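# Refit the end cap on the spool over the block

## Task

Push the end cap back onto the end of the spool until its flange rests flat against the block and its four holes sit directly above the threaded holes, lined up closely enough for the screws to go in. Anything already in place must still be in place at the finish. The screws stay on the bench, the hex key stays on its stand, and the block is not moved.

## Robot and tools

Robot: two arms, left_arm and right_arm. Each carries an identical five-fingered right hand, so the hands are not mirror images. The arm names do not match the sides of the camera images.

World frame (used for every reported position): the origin is on the floor plane z = 0, under the point midway between the two arm bases. The bases are 0.90 m above it. +x points forward, the way both arms face. +z points up. left_arm is on the +y side.

Hand point: each arm is steered by a point 0.05 m in front of the palm and 0.15 m from the wrist flange along the fingers. Its own axes are: +z along the straightened fingers, +y out of the palm, and +x across the palm away from the thumb. Straight fingers reach 0.06 to 0.07 m past the point, and their centre lines lie 0.06 m toward -y. A bracket on the little-finger side of the wrist sticks out and can strike things. With the fingers level, the wrist can sit below the point, up to about 0.13 m palm-down or 0.25 m palm-up, so watch table clearance. The thumb must be turned in front of the palm to grip objects about 0.035 to 0.065 m thick.

A ROW has 28 numbers, each in [-1, 1], always for both arms, in this order:
- left_arm dx, dy, dz, rx, ry, rz
- left hand: little, ring, middle, index, thumb_bend, thumb_turn, force_limit, speed
- right_arm dx, dy, dz, rx, ry, rz
- right hand: the same eight, in the same order.
The six pose numbers are an offset, not a pose. They count from that arm's Hand target at the start of the action or move and are measured along the Hand target's own axes. 1.0 equals 0.6 m or 180 degrees. rx, ry, rz form a single rotation vector. Six zeros ask the arm to go back to its Hand target. Each step, the commanded orientation is clipped to within 32 degrees of the measured one.

The hand numbers are absolute targets, not offsets. For fingers and thumb_bend, -1 is straight and +1 is curled. For thumb_turn, -1 is beside the palm and +1 is opposite the fingers. force_limit runs linearly from about 0 N at -1 to 10 N at +1 (15 N for the two thumb motors). speed runs from nearly zero at -1 up to full at +0.48, and stays full above that. For a gentle grip, close with speed at -0.94 or lower. No value means 'unchanged'. To keep a hand as it is, resend the eight numbers of its last executed row. If it has none yet, send hand_measured followed by hand_force_limit and hand_speed.

Tools:
- execute_actions(actions, cameras): actions is a list of actions. Each action is up to 15 rows, one per 1/30 s step. A short action repeats its final row to fill the 15 steps. Every row counts from the pose at the start of the action. Camera images appear only when actions is empty or cameras names them; ["all"] gives every camera.
- move(target, speed, blend, stop_force, zero, blocking, cameras): moves along straight paths toward target. target is one row, or a list of up to 15 rows, and every row counts from the same starting Hand targets. speed is in m/s, from 0.002 to 3.2, default 0.25; turning is limited to twice that in rad/s. blend is in metres and rounds corners in a list. stop_force is in N, from 4 to 120, and ends an arm's path when it feels that much push against its motion. zero (default true) re-zeroes the force sensor first. blocking=false returns early but cannot be combined with stop_force. A move lasts at least 0.5 s and at most 10 s. It does not avoid obstacles. Do not rely on stop_force while the hand rotates. Leave stop_force out when backing away from a contact.
- wait(seconds 0 to 10): lets time pass while arms hold their commands.
- stop(): brakes a running move.
- zoom_image(camera, region [x0, y0, x1, y1]): enlarges part of that camera's newest image, at most 504 by 504 pixels.
- show_instructions(): shows the reference images.
- zero_wrist_force(arm): resets the force/torque baseline for left_arm or right_arm.
- finished_scene(scene 1): ends the scene for good.

Cameras: cam_spot_left, cam_spot_right, cam_spot_wide, cam_left_wrist and cam_right_wrist, each 672x504.

Results: end_effector_position is in metres in the world frame, with end_effector_quat_wxyz and velocities in m/s and rad/s. These can be off by a few centimetres. Hand target is the last commanded pose after clipping, and the next offsets count from it. The hand often rests a bit short of it; if so, send the remaining distance as an offset. Wrist force and Wrist torque are given in the hand point's axes, with a third line holding the peak since the last report. hand_measured, hand_stopped_by (moving, target, force, stalled, fault) and hand_load_n (positive means the finger is pushed open) follow the hand-number order. A move also reports 'move:' with done, off_target, moving, held or fault, plus limits such as paced or held. done does not prove nothing was touched or shifted.

Avoid the following:
- A net outside force of roughly 150 N, or joint contact torque at its limit (wrist joints 47.5 N m, elbow 132 N m, shoulder joints 290 N m). Either stops the arm for 10 s.
- Driving targets past a firm contact. The arms are stiff.
- Fast touches.
- Contact between the two arms or hands.
- Paths close to an arm's own base.
- Overloading fingers.
- Dropping or flinging parts, or releasing them while they move.
- Hard hits on fixed or heavy objects.
- Holding loads or full stretches for long. This heats motors: a warning appears at 70 °C, and at 85 °C the arm is braked for 30 to 60 s.

The cap must stay in place with the hands removed before you call finished_scene.

Each tool is called as name([rows], argument=value, ...), one row to a line, values as JSON.

Reference images:

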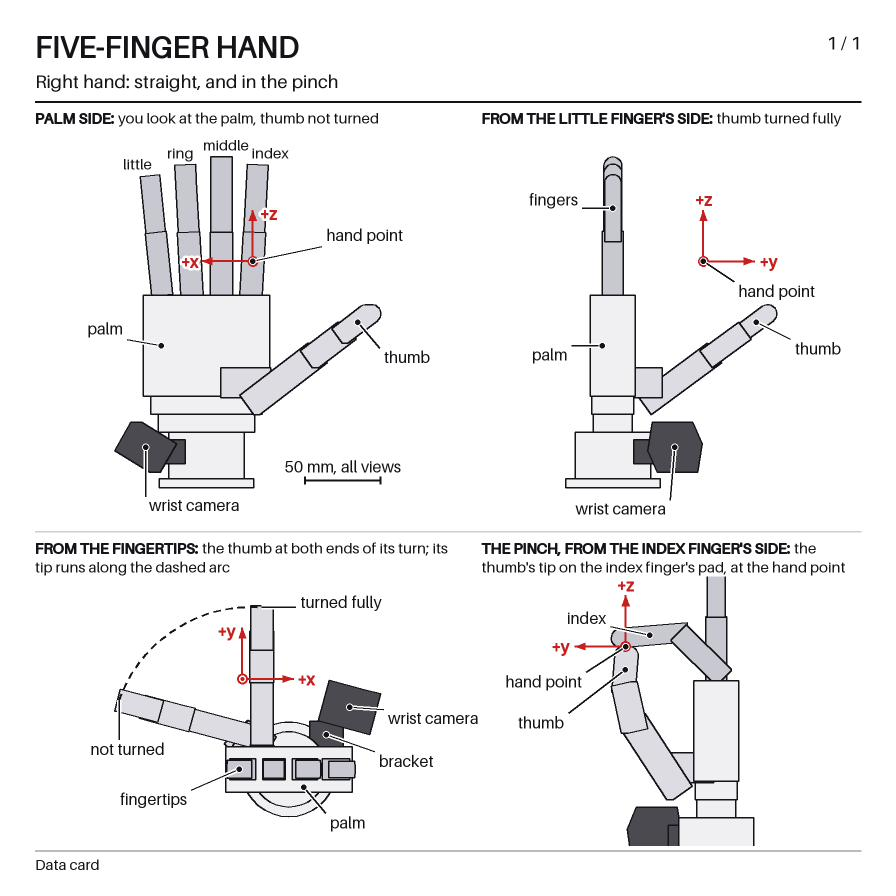

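## Session

execute_actions(actions=[])

Scene clock: 0.00 s.
left_arm: end_effector_position=(+0.4295, +0.6766, +1.1194) hand_measured=(-1.000, -1.000, -1.000, -1.000, -1.000, -1.000) hand_load_n=(+0.0, +0.0, +0.5, +0.0, +0.0, +0.0) hand_stopped_by=(target, target, target, target, target, target) hand_force_limit=0.00 hand_speed=-0.80 end_effector_quat_wxyz=(+0.000, +0.000, +1.000, +0.000) | right_arm: end_effector_position=(+0.4295, -0.4234, +1.1194) hand_measured=(-1.000, -1.000, -1.000, -1.000, -1.000, -1.000) hand_load_n=(+0.0, +0.0, +0.0, +0.0, +0.0, +0.0) hand_stopped_by=(target, target, target, target, target, target) hand_force_limit=0.00 hand_speed=-0.80 end_effector_quat_wxyz=(+0.000, +0.000, +1.000, +0.000)
Joint positions: left_arm=[-0.281 -1.567 2.134 1.004 1.571 -1.851] | right_arm=[-0.28 -1.567 2.134 1.004 1.571 -1.851]
Joint velocities: within noise
Joint torques (N m): no reading
Wrist force (N): no reading
Wrist torque (N m): no reading
Wrist force, peak (N): no reading
Hand target: left_arm +0.4295, +0.6766, +1.1194; +0.000, +0.000, +1.000, +0.000 | right_arm +0.4295, -0.4234, +1.1194; +0.000, +0.000, +1.000, +0.000

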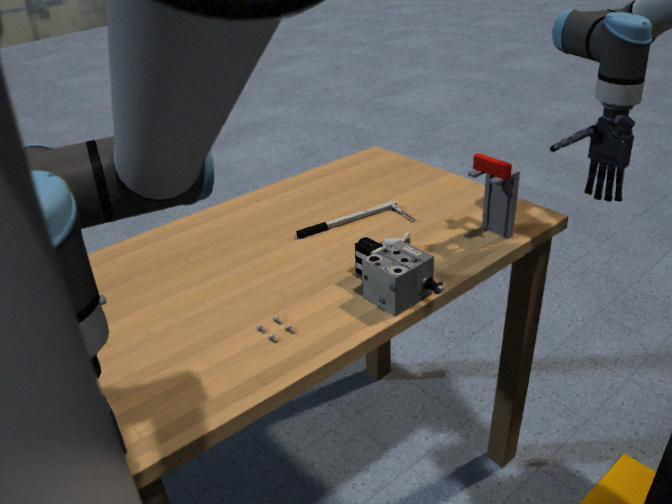

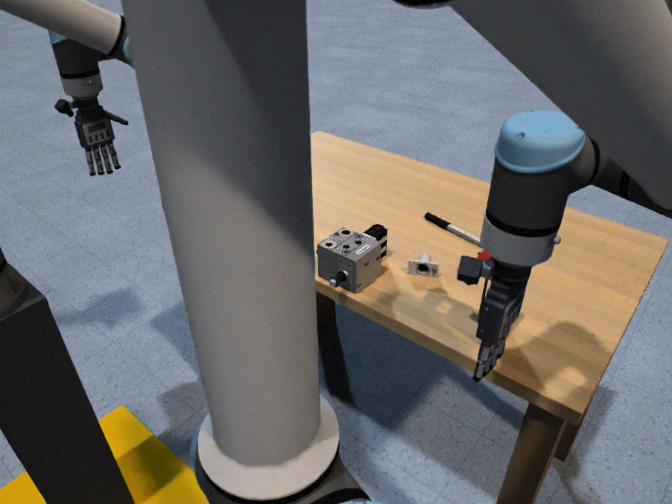

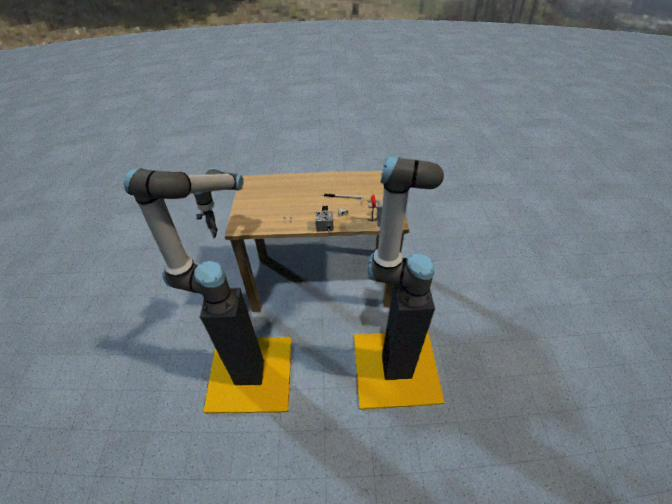

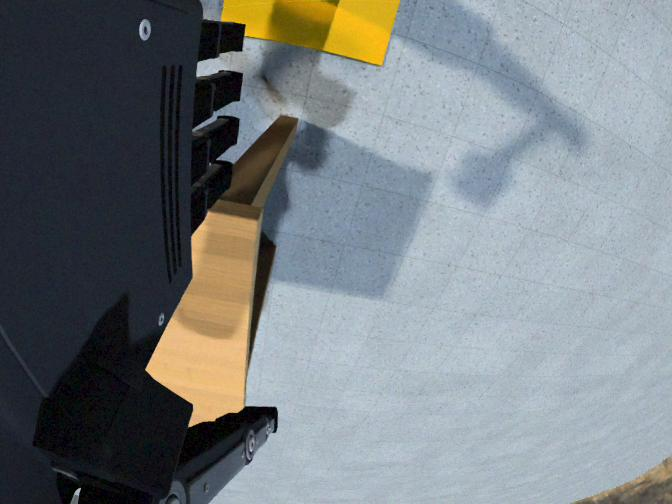

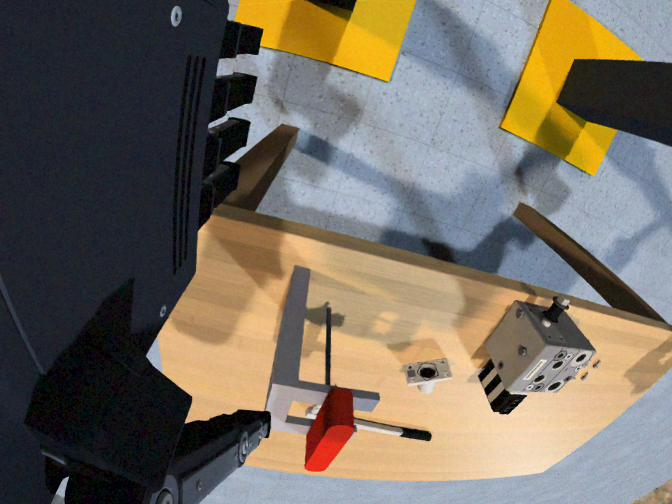

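zoom_image(camera="cam_spot_left", region=[230, 140, 580, 360])

zoom_image(camera="cam_spot_right", region=[300, 190, 560, 320])

zoom_image(camera="cam_right_wrist", region=[370, 270, 640, 450])

zoom_image(camera="cam_spot_left", region=[340, 220, 460, 320])

Scaled by 1.440 from the camera's 672x504 image, which has a finer 960x720 frame.

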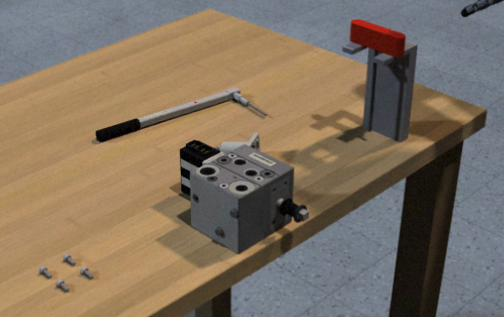

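Scaled by 1.938 from the camera's 672x504 image, which has a finer 960x720 frame.

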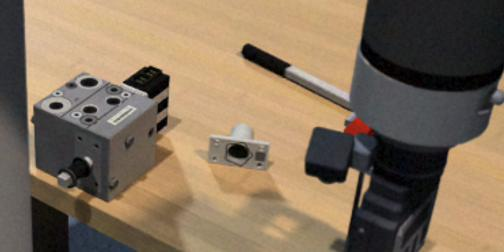

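Scaled by 1.867 from the camera's 672x504 image, which has a finer 960x720 frame.

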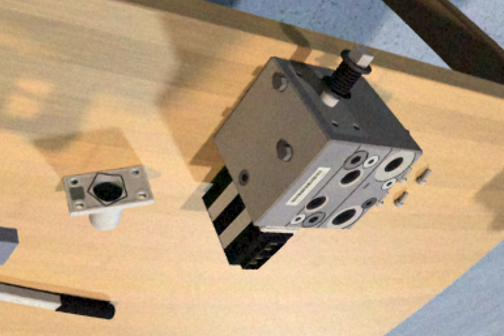

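Scaled by 4.200 from the camera's 672x504 image, which has a finer 960x720 frame.

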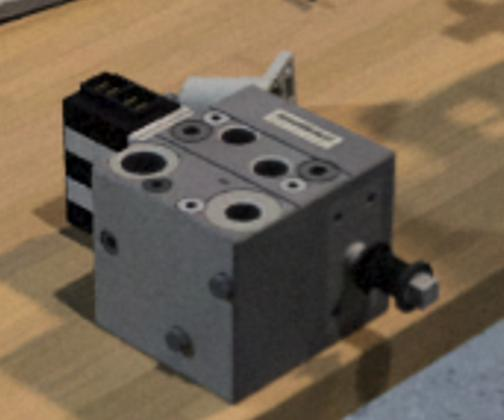

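move([
  [0,0,0,0,0,0,-1,-1,-1,-1,-1,-1,0,-0.8,0,0.3,0,0,0,0,-1,-1,-1,-1,-1,-1,0,-0.8],
  [0,0,0,0,0,0,-1,-1,-1,-1,-1,-1,0,-0.8,-0.2842,0.405,0.05,0,0,0,-1,-1,-1,-1,-1,-1,0,-0.8],
], blend=[0.05,0], cameras=["all"])

Scene clock: 26.67 s.
left_arm: end_effector_position=(+0.4295, +0.6766, +1.1194) hand_measured=(-1.000, -1.000, -1.000, -1.000, -1.000, -1.000) hand_load_n=(+0.0, +0.0, +0.0, +0.0, +0.0, +0.0) hand_stopped_by=(target, target, target, target, target, target) hand_force_limit=0.00 hand_speed=-0.80 end_effector_quat_wxyz=(+0.000, +0.000, +1.000, +0.000) | right_arm: end_effector_position=(+0.5999, -0.1804, +1.0894) hand_measured=(-1.000, -1.000, -1.000, -1.000, -1.000, -1.000) hand_load_n=(+0.0, +0.0, +0.0, +0.5, +0.0, +0.0) hand_stopped_by=(target, target, target, target, target, target) hand_force_limit=0.00 hand_speed=-0.80 end_effector_quat_wxyz=(+0.000, +0.000, +1.000, +0.000)
Joint positions: left_arm=[-0.281 -1.567 2.134 1.004 1.571 -1.851] | right_arm=[0.226 -1.154 1.675 1.05 1.571 -1.345]
Joint torques (N m): left_arm=[-2.65 -37.14 -33.66 4.52 -0.43 -0.1] | right_arm=[-16.64 -52.24 -42.86 0.81 0.79 -3.27]
Wrist force (N): left_arm=[0.1 0.4 0.0] | right_arm=[-0.3 -0.4 0.1]
Wrist torque (N m): left_arm=[0.06 -0.01 0.03] | right_arm=[-0.08 0.08 -0.11]
Wrist force, peak (N): left_arm=[-0.3 0.9 -0.2] | right_arm=[-2.7 1.0 0.8]
Hand target: left_arm +0.4295, +0.6766, +1.1194; +0.000, +0.000, +1.000, +0.000 | right_arm +0.6000, -0.1804, +1.0894; +0.000, +0.000, +1.000, +0.000
Off the commanded pose: left_arm 0.000 m, 0 deg | right_arm 0.000 m, 0 deg.
move: done
camera_calibration:
cam_right_wrist: T_world_to_cam=[[-0.291657, 0.956481, 0.00898075, 0.339914], [0.824678, 0.246688, 0.50897, -1.00752], [0.484605, 0.155851, -0.860737, 0.791851], [0, 0, 0, 1]] pos_world=[0.546283, -0.19999, 1.19132]

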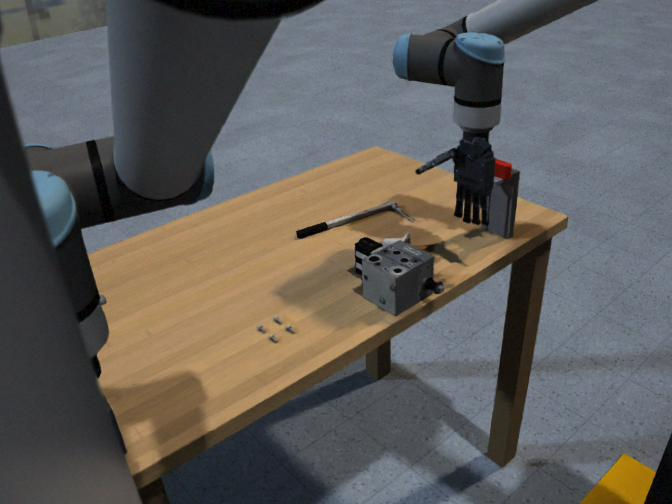

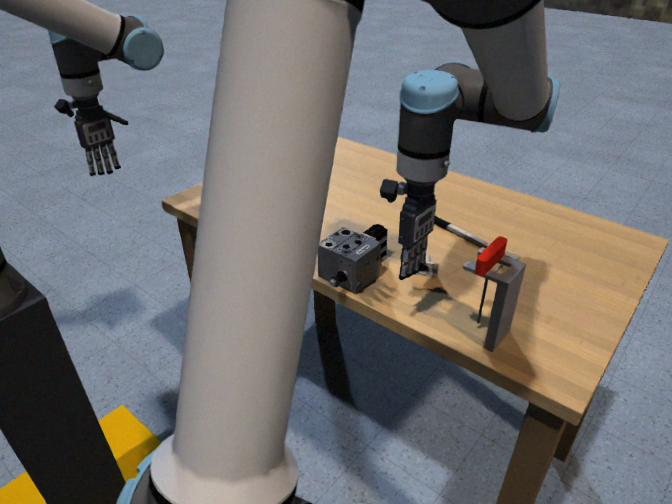

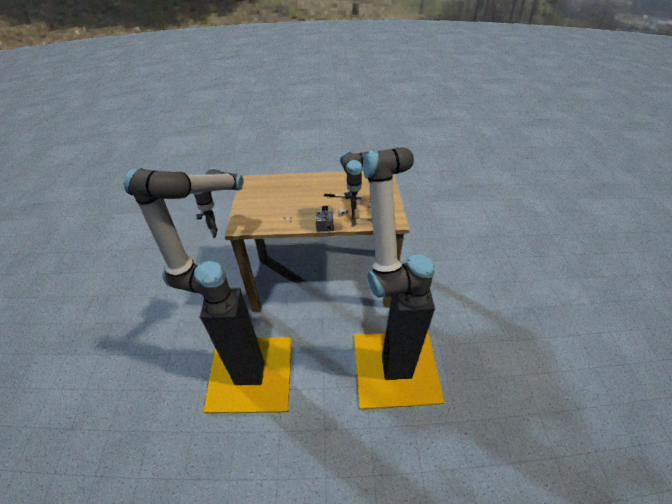

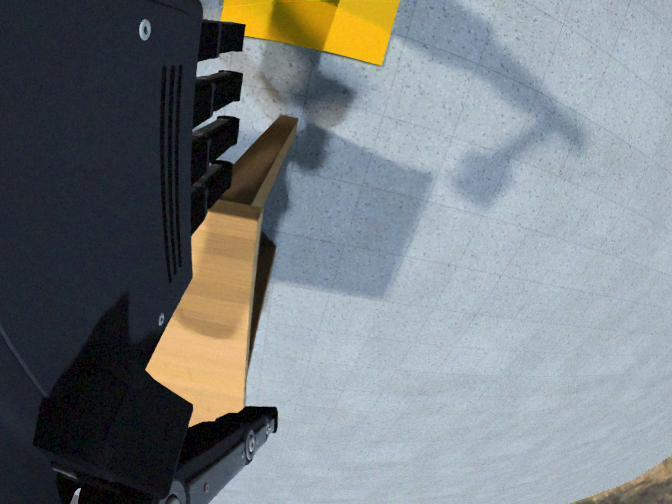

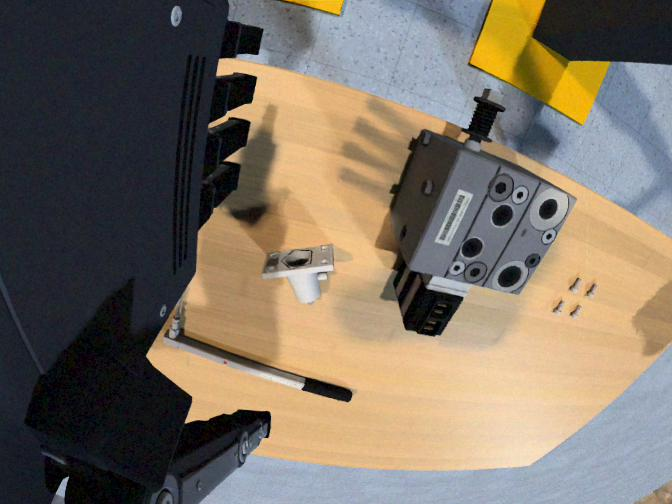

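zoom_image(camera="cam_right_wrist", region=[240, 220, 380, 325])

zoom_image(camera="cam_right_wrist", region=[370, 70, 610, 340])

Scaled by 3.600 from the camera's 672x504 image, which has a finer 960x720 frame.

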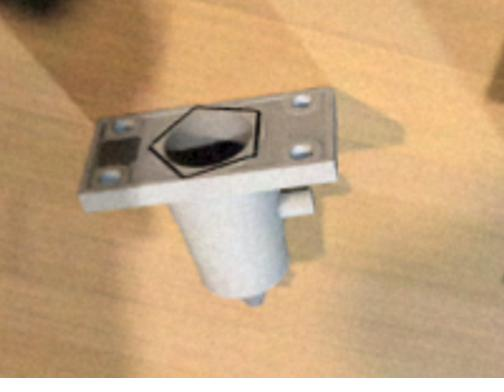

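Scaled by 1.867 from the camera's 672x504 image, which has a finer 960x720 frame.

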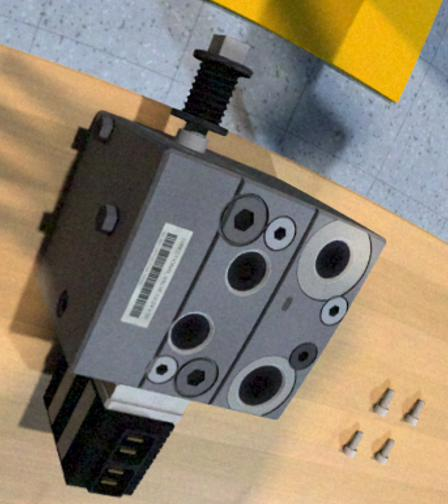

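zoom_image(camera="cam_spot_left", region=[385, 245, 455, 320])

zoom_image(camera="cam_spot_right", region=[305, 220, 395, 300])

Scaled by 6.720 from the camera's 672x504 image, which has a finer 960x720 frame.

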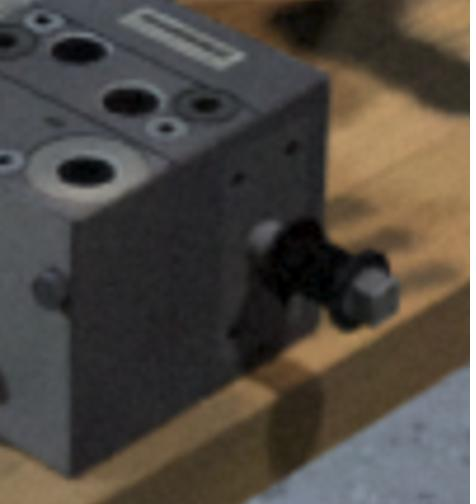

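Scaled by 5.600 from the camera's 672x504 image, which has a finer 960x720 frame.

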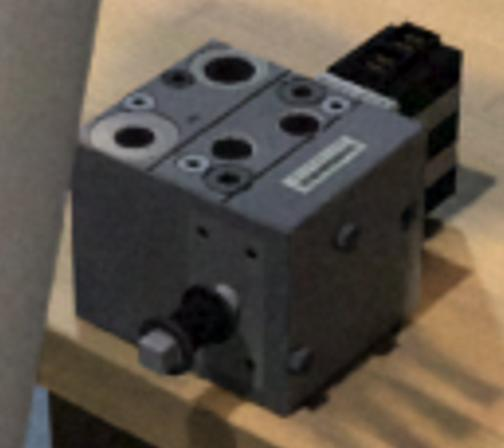

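move([
  [0,0,0,0,0,0,-1,-1,-1,-1,-1,-1,0,-0.8,0.2,0,0.05,0,0,0,-1,-1,-1,-1,-1,-1,0,-0.8],
  [0,0,0,0,0,0,-1,-1,-1,-1,-1,-1,0,-0.8,0.32,0.1333,0.18,0,0,0,-1,-1,-1,-1,-1,-1,0,-0.8],
], blend=[0.05,0], cameras=["all"])

Scene clock: 49.93 s.
left_arm: end_effector_position=(+0.4295, +0.6766, +1.1194) hand_measured=(-1.000, -1.000, -1.000, -1.000, -1.000, -1.000) hand_load_n=(+0.0, +0.0, +0.0, +0.0, -0.5, +0.0) hand_stopped_by=(target, target, target, target, target, target) hand_force_limit=0.00 hand_speed=-0.80 end_effector_quat_wxyz=(+0.000, +0.000, +1.000, +0.000) | right_arm: end_effector_position=(+0.4080, -0.1005, +0.9814) hand_measured=(-1.000, -1.000, -1.000, -1.000, -1.000, -1.000) hand_load_n=(+0.0, +0.0, +0.0, +0.0, +0.0, +0.0) hand_stopped_by=(target, target, target, target, target, target) hand_force_limit=0.00 hand_speed=-0.80 end_effector_quat_wxyz=(+0.000, +0.000, +1.000, +0.000)
Joint positions: left_arm=[-0.281 -1.567 2.134 1.004 1.571 -1.851] | right_arm=[0.474 -1.192 1.971 0.792 1.571 -1.097]
Joint torques (N m): left_arm=[-3.24 -34.65 -33.04 4.42 -0.43 -0.11] | right_arm=[8.35 -45.02 -41.3 4.57 1.52 -0.52]
Wrist force (N): left_arm=[0.0 0.3 0.0] | right_arm=[-0.3 -0.3 0.5]
Wrist torque (N m): left_arm=[0.05 -0.01 0.01] | right_arm=[-0.07 0.02 0.10]
Wrist force, peak (N): left_arm=[-0.3 1.0 0.1] | right_arm=[1.1 1.5 1.9]
Hand target: left_arm +0.4295, +0.6766, +1.1194; +0.000, +0.000, +1.000, +0.000 | right_arm +0.4080, -0.1005, +0.9814; +0.000, +0.000, +1.000, +0.000
Off the commanded pose: left_arm 0.000 m, 0 deg | right_arm 0.000 m, 0 deg.
move: done
camera_calibration:
cam_right_wrist: T_world_to_cam=[[-0.291704, 0.956466, 0.00906252, 0.208448], [0.824666, 0.246685, 0.508992, -0.814107], [0.484597, 0.155948, -0.860724, 0.779386], [0, 0, 0, 1]] pos_world=[0.354483, -0.120089, 1.08332]

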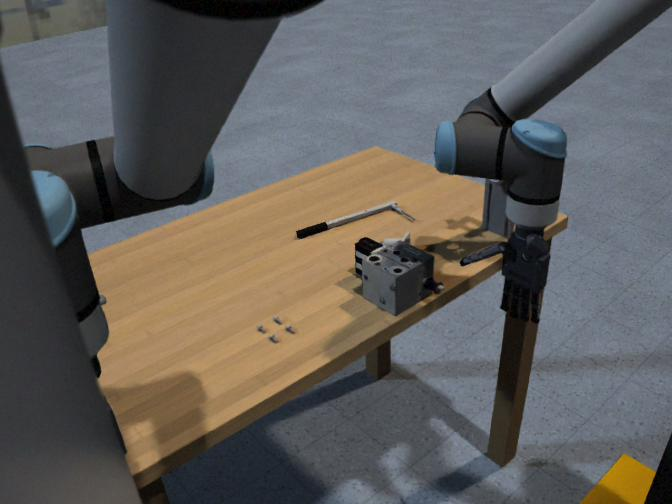

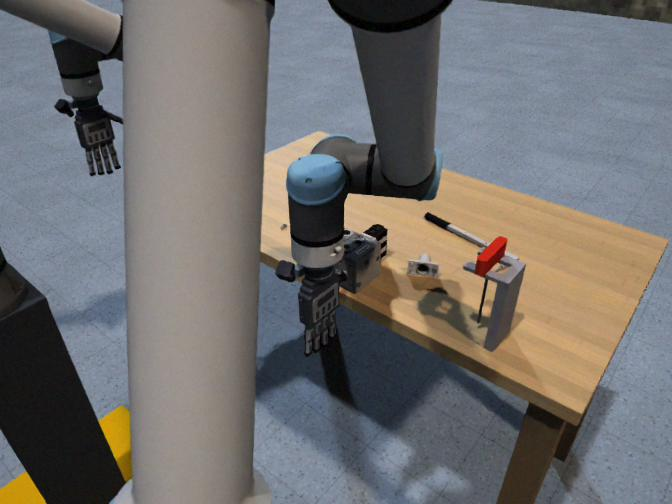

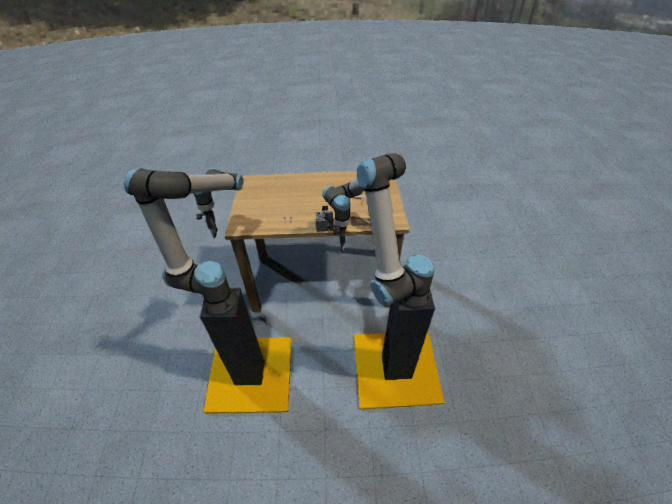

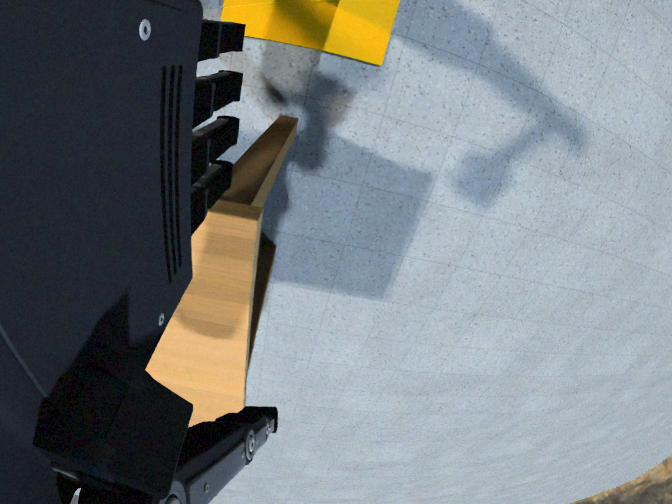

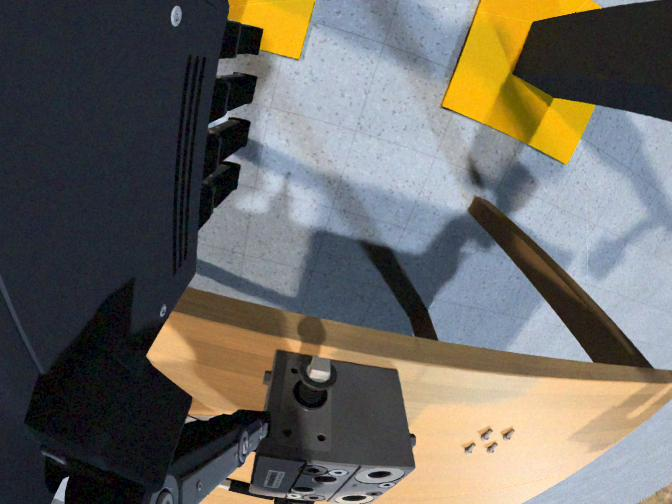

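zoom_image(camera="cam_right_wrist", region=[250, 330, 430, 504])

zoom_image(camera="cam_right_wrist", region=[260, 340, 350, 460])

Scaled by 2.800 from the camera's 672x504 image, which has a finer 960x720 frame.

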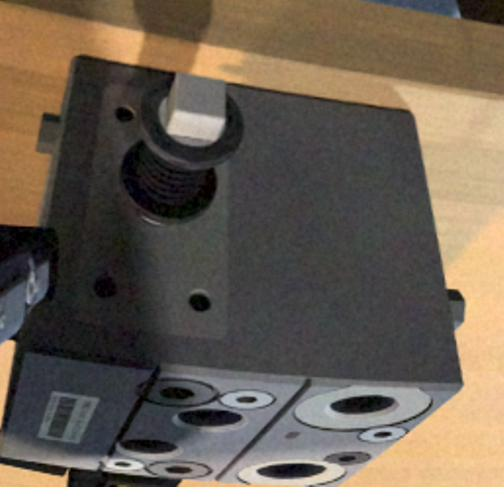

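Scaled by 4.200 from the camera's 672x504 image, which has a finer 960x720 frame.

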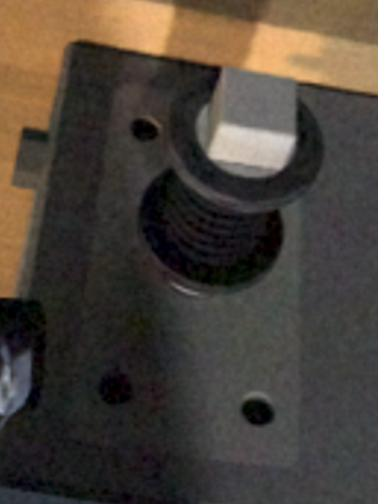

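move(target=[0,0,0,0,0,0,-1,-1,-1,-1,-1,-1,0,-0.8,-0.087,-0.066,0.019,0,-0.25,0,-1,-1,-1,-1,-1,-1,0,-0.8], cameras=["cam_right_wrist","cam_spot_left"], speed=0.4)

zoom_image(camera="cam_right_wrist", region=[250, 130, 450, 330])

Scene clock: 63.27 s.
left_arm: end_effector_position=(+0.4295, +0.6766, +1.1194) hand_measured=(-1.000, -1.000, -1.000, -1.000, -1.000, -1.000) hand_load_n=(+0.5, +0.0, +0.0, +0.0, +0.0, +0.0) hand_stopped_by=(target, target, target, target, target, target) hand_force_limit=0.00 hand_speed=-0.80 end_effector_quat_wxyz=(+0.000, +0.000, +1.000, +0.000) | right_arm: end_effector_position=(+0.4602, -0.1400, +0.9700) hand_measured=(-1.000, -1.000, -1.000, -1.000, -1.000, -1.000) hand_load_n=(+0.0, +0.0, +0.0, +0.0, +0.0, +0.0) hand_stopped_by=(target, target, target, target, target, target) hand_force_limit=0.00 hand_speed=-0.80 end_effector_quat_wxyz=(+0.383, +0.000, +0.924, +0.000)
Joint positions: left_arm=[-0.281 -1.567 2.134 1.004 1.571 -1.851] | right_arm=[0.534 -1.332 2.269 -0.077 1.939 -1.175]
Joint torques (N m): left_arm=[-4.44 -34.28 -32.97 4.85 -0.3 -0.05] | right_arm=[-15.53 -28.79 -31.46 -1.69 0.98 3.27]
Wrist force (N): left_arm=[0.5 0.3 -0.2] | right_arm=[0.5 -0.4 0.0]
Wrist torque (N m): left_arm=[0.06 -0.07 0.04] | right_arm=[-0.11 0.03 0.06]
Wrist force, peak (N): left_arm=[0.1 1.2 -0.3] | right_arm=[1.6 -0.8 0.4]
Hand target: left_arm +0.4295, +0.6766, +1.1194; +0.000, +0.000, +1.000, +0.000 | right_arm +0.4602, -0.1401, +0.9700; +0.383, +0.000, +0.924, +0.000
Off the commanded pose: left_arm 0.000 m, 0 deg | right_arm 0.000 m, 0 deg.
move: done
camera_calibration:
cam_right_wrist: T_world_to_cam=[[-0.212778, 0.956445, -0.199848, 0.427847], [0.223249, 0.246709, 0.943024, -0.985799], [0.951255, 0.156039, -0.26602, -0.0411261], [0, 0, 0, 1]] pos_world=[0.350237, -0.159589, 1.0042]
Images, in order (width x height): cam_spot_left 672x504, cam_right_wrist 672x504.

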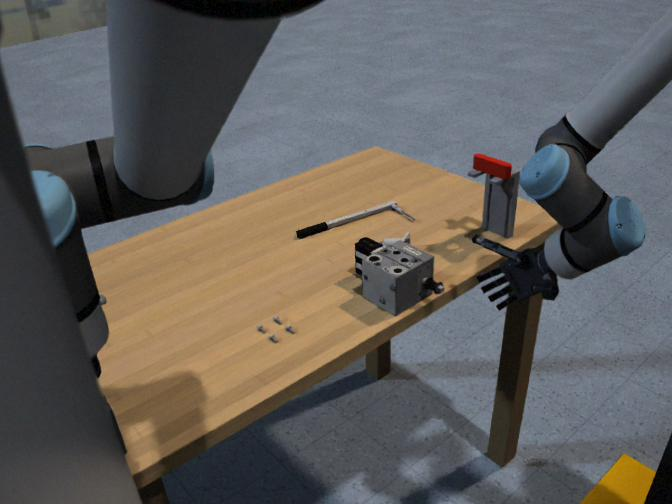

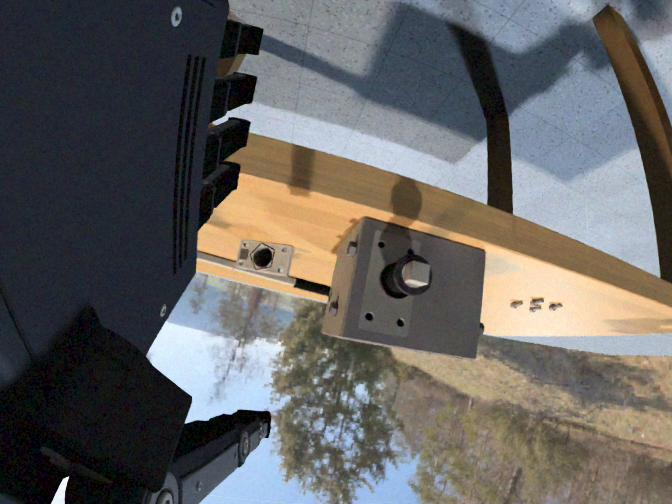

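Scaled by 2.520 from the camera's 672x504 image, which has a finer 960x720 frame.

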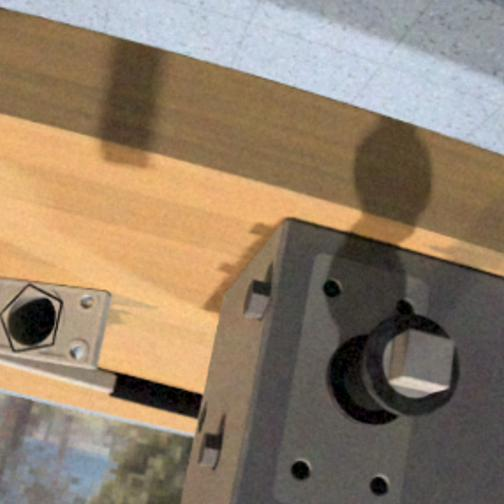

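zoom_image(camera="cam_right_wrist", region=[325, 215, 455, 350])

zoom_image(camera="cam_right_wrist", region=[225, 220, 305, 300])

Scaled by 3.733 from the camera's 672x504 image, which has a finer 960x720 frame.

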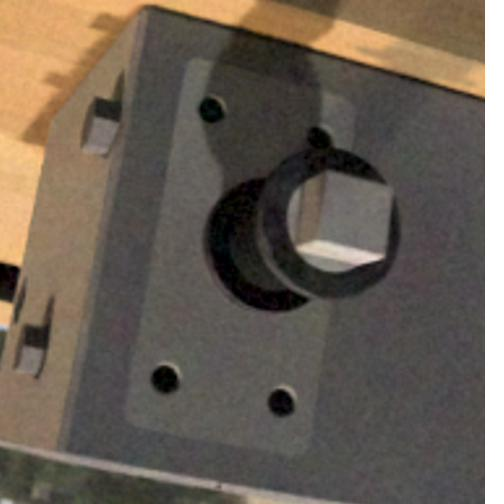

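Scaled by 6.300 from the camera's 672x504 image, which has a finer 960x720 frame.

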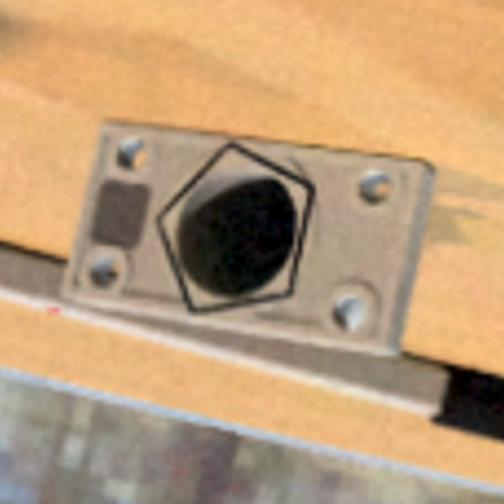

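move(target=[0,0,0,0,0,0,-1,-1,-1,-1,-1,-1,0,-0.8,-0.2357,-0.05,-0.1414,0,0.25,0,-1,-1,-1,-1,-1,-1,0,-0.8], speed=0.5)

Scene clock: 109.07 s.
left_arm: end_effector_position=(+0.4295, +0.6766, +1.1194) hand_measured=(-1.000, -1.000, -1.000, -1.000, -1.000, -1.000) hand_load_n=(+0.0, +0.0, +0.0, +0.0, +0.0, +0.0) hand_stopped_by=(target, target, target, target, target, target) hand_force_limit=0.00 hand_speed=-0.80 end_effector_quat_wxyz=(+0.000, +0.000, +1.000, +0.000) | right_arm: end_effector_position=(+0.5002, -0.1701, +1.1299) hand_measured=(-1.000, -1.000, -1.000, -1.000, -1.000, -1.000) hand_load_n=(+0.0, +0.0, +0.0, +0.0, +0.0, +0.0) hand_stopped_by=(target, target, target, target, target, target) hand_force_limit=0.00 hand_speed=-0.80 end_effector_quat_wxyz=(+0.000, +0.000, +1.000, +0.000) end_effector_velocity=(-0.001, +0.000, +0.000) end_effector_angular_velocity=(-0.001, +0.004, -0.002)
Joint positions: left_arm=[-0.281 -1.567 2.134 1.004 1.571 -1.851] | right_arm=[0.286 -1.307 1.81 1.068 1.571 -1.285]
Joint velocities: left_arm=[within noise] | right_arm=[0 0 0 0.005 0 0.002]
Joint torques (N m): left_arm=[-3.02 -35.95 -32.73 4.07 -0.12 -0.1] | right_arm=[-0.89 -45.78 -41.6 7.18 -0.51 3.75]
Wrist force (N): left_arm=[0.1 0.5 -0.6] | right_arm=[-0.2 -0.1 -0.1]
Wrist torque (N m): left_arm=[0.11 0.00 0.03] | right_arm=[-0.03 0.06 -0.12]
Wrist force, peak (N): left_arm=[-0.4 0.9 0.0] | right_arm=[2.3 -0.7 1.0]
Hand target: left_arm +0.4295, +0.6766, +1.1194; +0.000, +0.000, +1.000, +0.000 | right_arm +0.5002, -0.1701, +1.1300; +0.000, +0.000, +1.000, +0.000
Off the commanded pose: left_arm 0.000 m, 0 deg | right_arm 0.000 m, 0 deg.
move: done

move(target=[0,0,0,0,0,0,-1,-1,-1,-1,-1,-1,0,-0.8,-0.4,0.0333,0.0667,0,0,0.8583,-1,-1,-1,-1,-1,-1,0,-0.8], speed=0.6, cameras=["all"])

Scene clock: 114.63 s.
left_arm: end_effector_position=(+0.4295, +0.6766, +1.1194) hand_measured=(-1.000, -1.000, -1.000, -1.000, -1.000, -1.000) hand_load_n=(+0.0, +0.0, +0.0, +0.0, +0.0, +0.0) hand_stopped_by=(target, target, target, target, target, target) hand_force_limit=0.00 hand_speed=-0.80 end_effector_quat_wxyz=(+0.000, +0.000, +1.000, +0.000) | right_arm: end_effector_position=(+0.7403, -0.1502, +1.0900) hand_measured=(-1.000, -1.000, -1.000, -1.000, -1.000, -1.000) hand_load_n=(+0.0, +0.0, +0.0, +0.0, +0.0, +0.0) hand_stopped_by=(target, target, target, target, target, target) hand_force_limit=0.00 hand_speed=-0.80 end_effector_quat_wxyz=(+0.000, +0.975, +0.221, +0.000)
Joint positions: left_arm=[-0.281 -1.567 2.134 1.004 1.571 -1.851] | right_arm=[0.362 -0.791 1.074 1.288 1.571 1.488]
Joint torques (N m): left_arm=[-2.86 -35.97 -33.03 4.31 -0.16 -0.08] | right_arm=[10.41 -84.23 -34.46 0.8 -0.46 2.47]
Wrist force (N): left_arm=[0.1 0.7 0.0] | right_arm=[-0.8 0.4 0.7]
Wrist torque (N m): left_arm=[0.10 -0.01 0.03] | right_arm=[-0.03 0.07 0.13]
Wrist force, peak (N): left_arm=[0.2 0.9 0.1] | right_arm=[-1.2 -0.1 0.4]
Hand target: left_arm +0.4295, +0.6766, +1.1194; +0.000, +0.000, +1.000, +0.000 | right_arm +0.7402, -0.1501, +1.0900; +0.000, +0.975, +0.221, +0.000
Off the commanded pose: left_arm 0.000 m, 0 deg | right_arm 0.000 m, 0 deg.
move: done
camera_calibration:
cam_right_wrist: T_world_to_cam=[[0.675192, -0.737586, 0.00913566, -0.618486], [-0.637991, -0.577716, 0.509129, -0.172306], [-0.370248, -0.349588, -0.860642, 1.27642], [0, 0, 0, 1]] pos_world=[0.780261, -0.109507, 1.19192]

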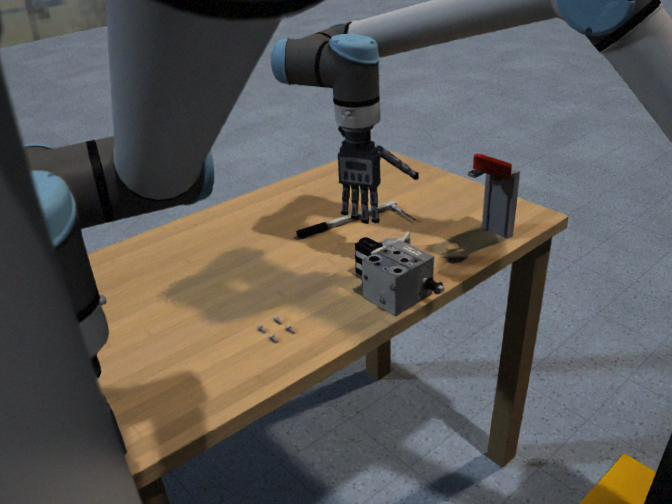

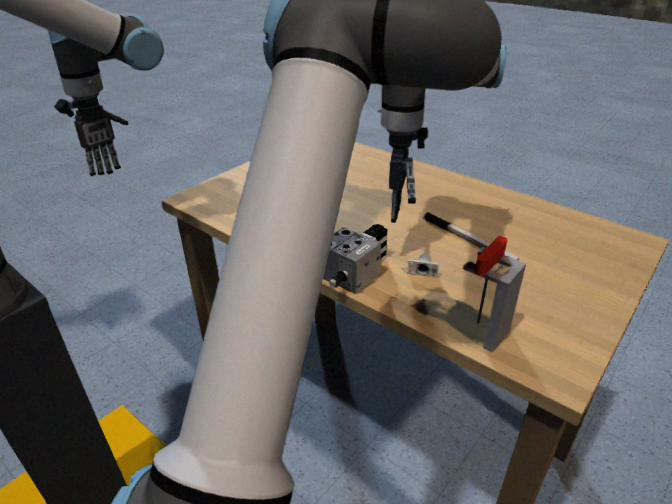

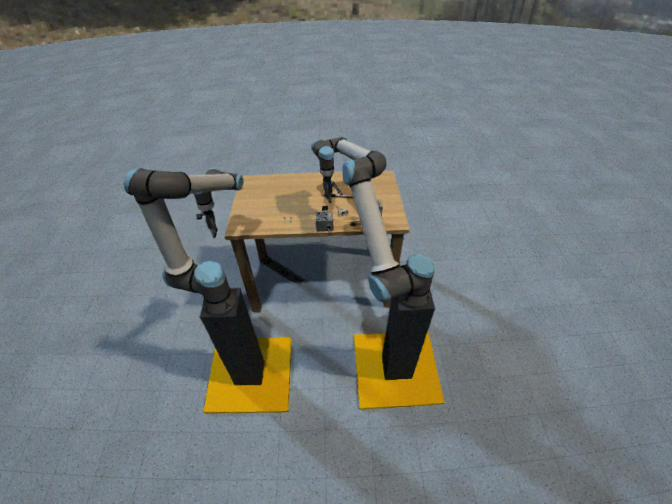

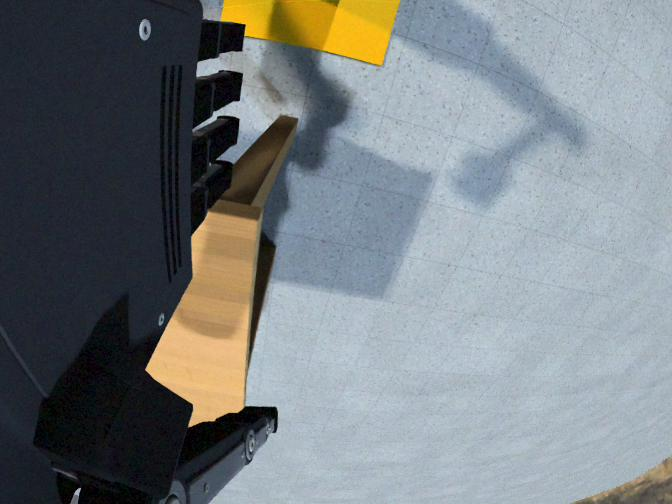

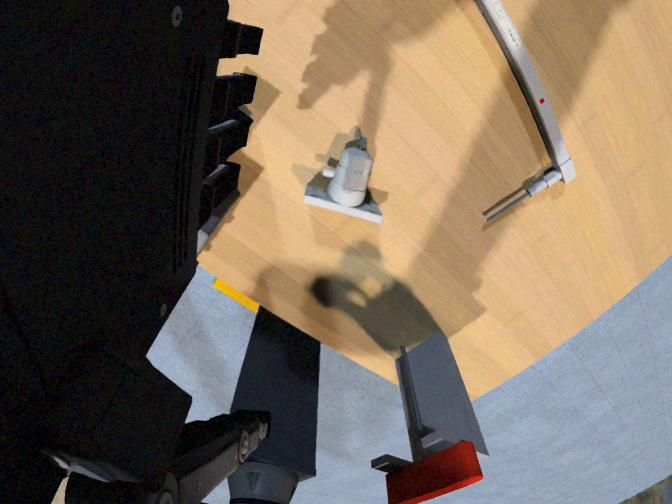

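zoom_image(camera="cam_right_wrist", region=[295, 115, 395, 230])

Scaled by 4.383 from the camera's 672x504 image, which has a finer 960x720 frame.

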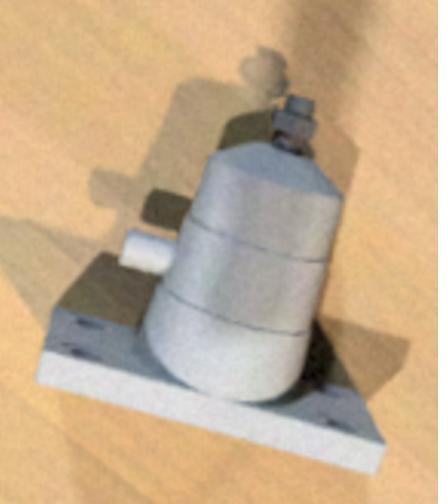

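move(target=[0,-0.8777,0.1657,0,0,0,1,1,1,1,-1,-1,0,0,0,0,0,0,0,0,-1,-1,-1,-1,-1,-1,0,-0.8], speed=0.5)

move(target=[-0.0667,-0.2333,0.0833,0.0872,-0.2397,0.2106,1,1,1,1,-1,-1,0,0,0,0,0,0,0,0,-1,-1,-1,-1,-1,-1,0,-0.8], speed=0.4, cameras=["all"])

Scene clock: 164.73 s.
left_arm: end_effector_position=(+0.4295, +0.1501, +1.0200) hand_measured=(+1.000, +1.000, +1.000, +1.000, -1.000, -1.000) hand_load_n=(+0.0, +0.0, +0.0, +0.0, +0.0, +0.0) hand_stopped_by=(target, target, target, target, target, target) hand_force_limit=0.00 hand_speed=0.00 end_effector_quat_wxyz=(+0.000, +0.000, +1.000, +0.000) | right_arm: end_effector_position=(+0.7402, -0.1501, +1.0900) hand_measured=(-1.000, -1.000, -1.000, -1.000, -1.000, -1.000) hand_load_n=(+0.0, +0.0, +0.0, +0.0, +0.0, +0.0) hand_stopped_by=(target, target, target, target, target, target) hand_force_limit=0.00 hand_speed=-0.80 end_effector_quat_wxyz=(+0.000, +0.975, +0.221, +0.000)
Joint positions: left_arm=[-1.147 -1.146 1.808 0.908 1.571 -2.718] | right_arm=[0.362 -0.791 1.074 1.288 1.571 1.488]
Joint torques (N m): left_arm=[-6.48 -56.52 -36.43 0.95 -1.89 -0.87] | right_arm=[9.41 -80.67 -28.18 0.85 -1.98 2.6]
Wrist force (N): left_arm=[0.5 0.4 0.6] | right_arm=[-0.7 0.0 1.0]
Wrist torque (N m): left_arm=[0.04 -0.03 -0.26] | right_arm=[-0.10 0.06 0.12]
Wrist force, peak (N): left_arm=[0.2 3.5 -0.8] | right_arm=[-0.7 -0.1 1.1]
Hand target: left_arm +0.4295, +0.1499, +1.0200; +0.000, +0.000, +1.000, +0.000 | right_arm +0.7402, -0.1501, +1.0900; +0.000, +0.975, +0.221, +0.000
Off the commanded pose: left_arm 0.000 m, 0 deg | right_arm 0.000 m, 0 deg.
move: done

Scene clock: 166.60 s.
left_arm: end_effector_position=(+0.4695, +0.0101, +0.9698) hand_measured=(+1.000, +1.000, +1.000, +1.000, -1.000, -1.000) hand_load_n=(+0.0, +0.0, +0.0, +0.0, +0.0, -0.5) hand_stopped_by=(target, target, target, target, target, target) hand_force_limit=0.00 hand_speed=0.00 end_effector_quat_wxyz=(+0.360, +0.316, +0.868, -0.131) | right_arm: end_effector_position=(+0.7402, -0.1501, +1.0900) hand_measured=(-1.000, -1.000, -1.000, -1.000, -1.000, -1.000) hand_load_n=(+0.0, +0.0, +0.0, +0.0, +0.0, +0.0) hand_stopped_by=(target, target, target, target, target, target) hand_force_limit=0.00 hand_speed=-0.80 end_effector_quat_wxyz=(+0.000, +0.975, +0.221, +0.000)
Joint positions: left_arm=[-1.37 -1.195 2.074 0.028 1.115 -2.083] | right_arm=[0.362 -0.791 1.074 1.288 1.571 1.488]
Joint torques (N m): left_arm=[5.47 -79.03 -40.4 -0.49 0 1.67] | right_arm=[8.73 -86.77 -27.43 0.63 -2.11 1.75]
Wrist force (N): left_arm=[-0.4 -0.2 0.8] | right_arm=[-0.6 0.3 0.8]
Wrist torque (N m): left_arm=[-0.02 0.23 0.08] | right_arm=[-0.05 0.05 0.13]
Wrist force, peak (N): left_arm=[0.1 -0.5 1.7] | right_arm=[-0.9 0.1 1.1]
Hand target: left_arm +0.4695, +0.0100, +0.9700; +0.360, +0.316, +0.868, -0.131 | right_arm +0.7402, -0.1501, +1.0900; +0.000, +0.975, +0.221, +0.000
Off the commanded pose: left_arm 0.000 m, 0 deg | right_arm 0.000 m, 0 deg.
move: done
camera_calibration:
cam_left_wrist: T_world_to_cam=[[0.48569, 0.863163, -0.138038, -0.105774], [0.242004, 0.0189664, 0.97009, -1.06425], [0.839964, -0.504568, -0.199677, -0.0767433], [0, 0, 0, 1]] pos_world=[0.373388, 0.0727626, 1.0025]
cam_right_wrist: T_world_to_cam=[[0.675091, -0.737679, 0.00905276, -0.618176], [-0.638059, -0.577676, 0.50909, -0.172157], [-0.370315, -0.349458, -0.860666, 1.27643], [0, 0, 0, 1]] pos_world=[0.780161, -0.109407, 1.19182]

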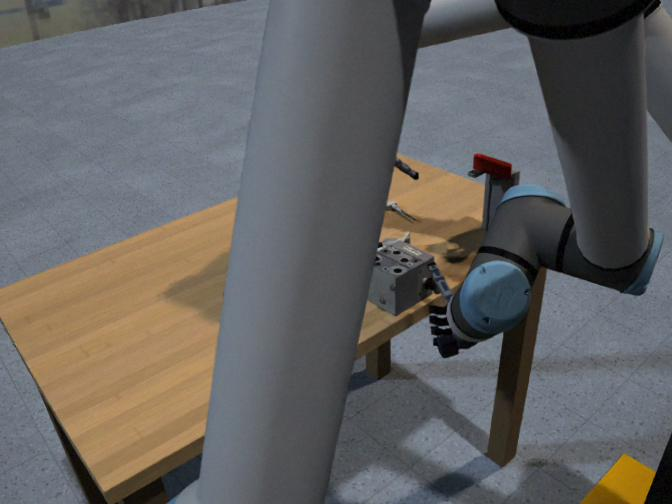

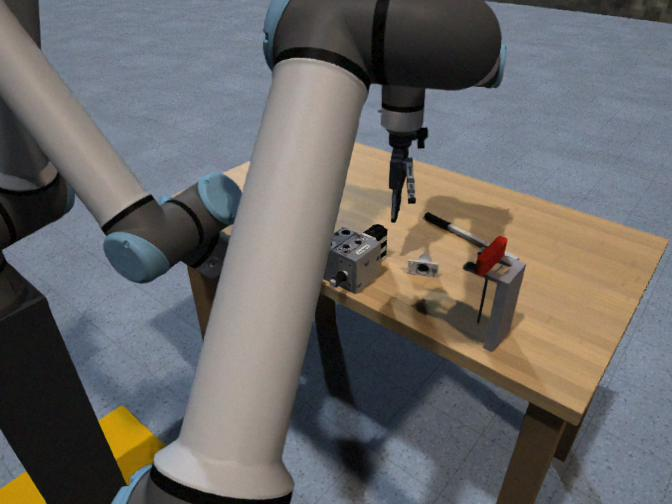

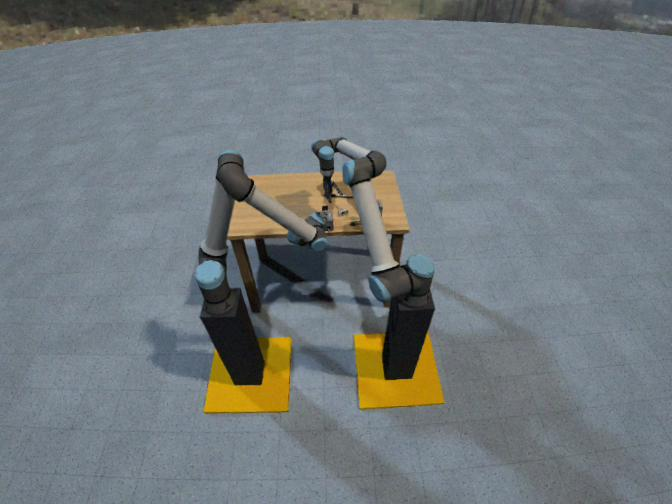

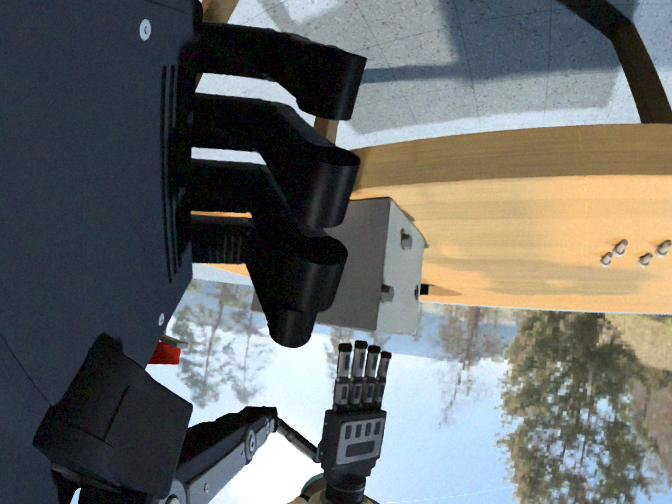

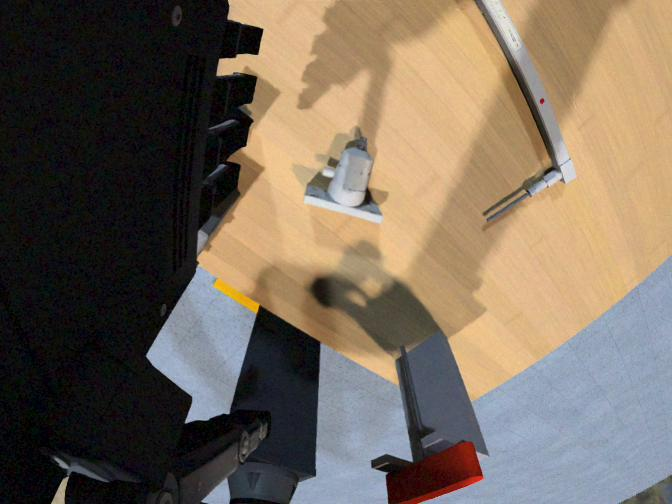

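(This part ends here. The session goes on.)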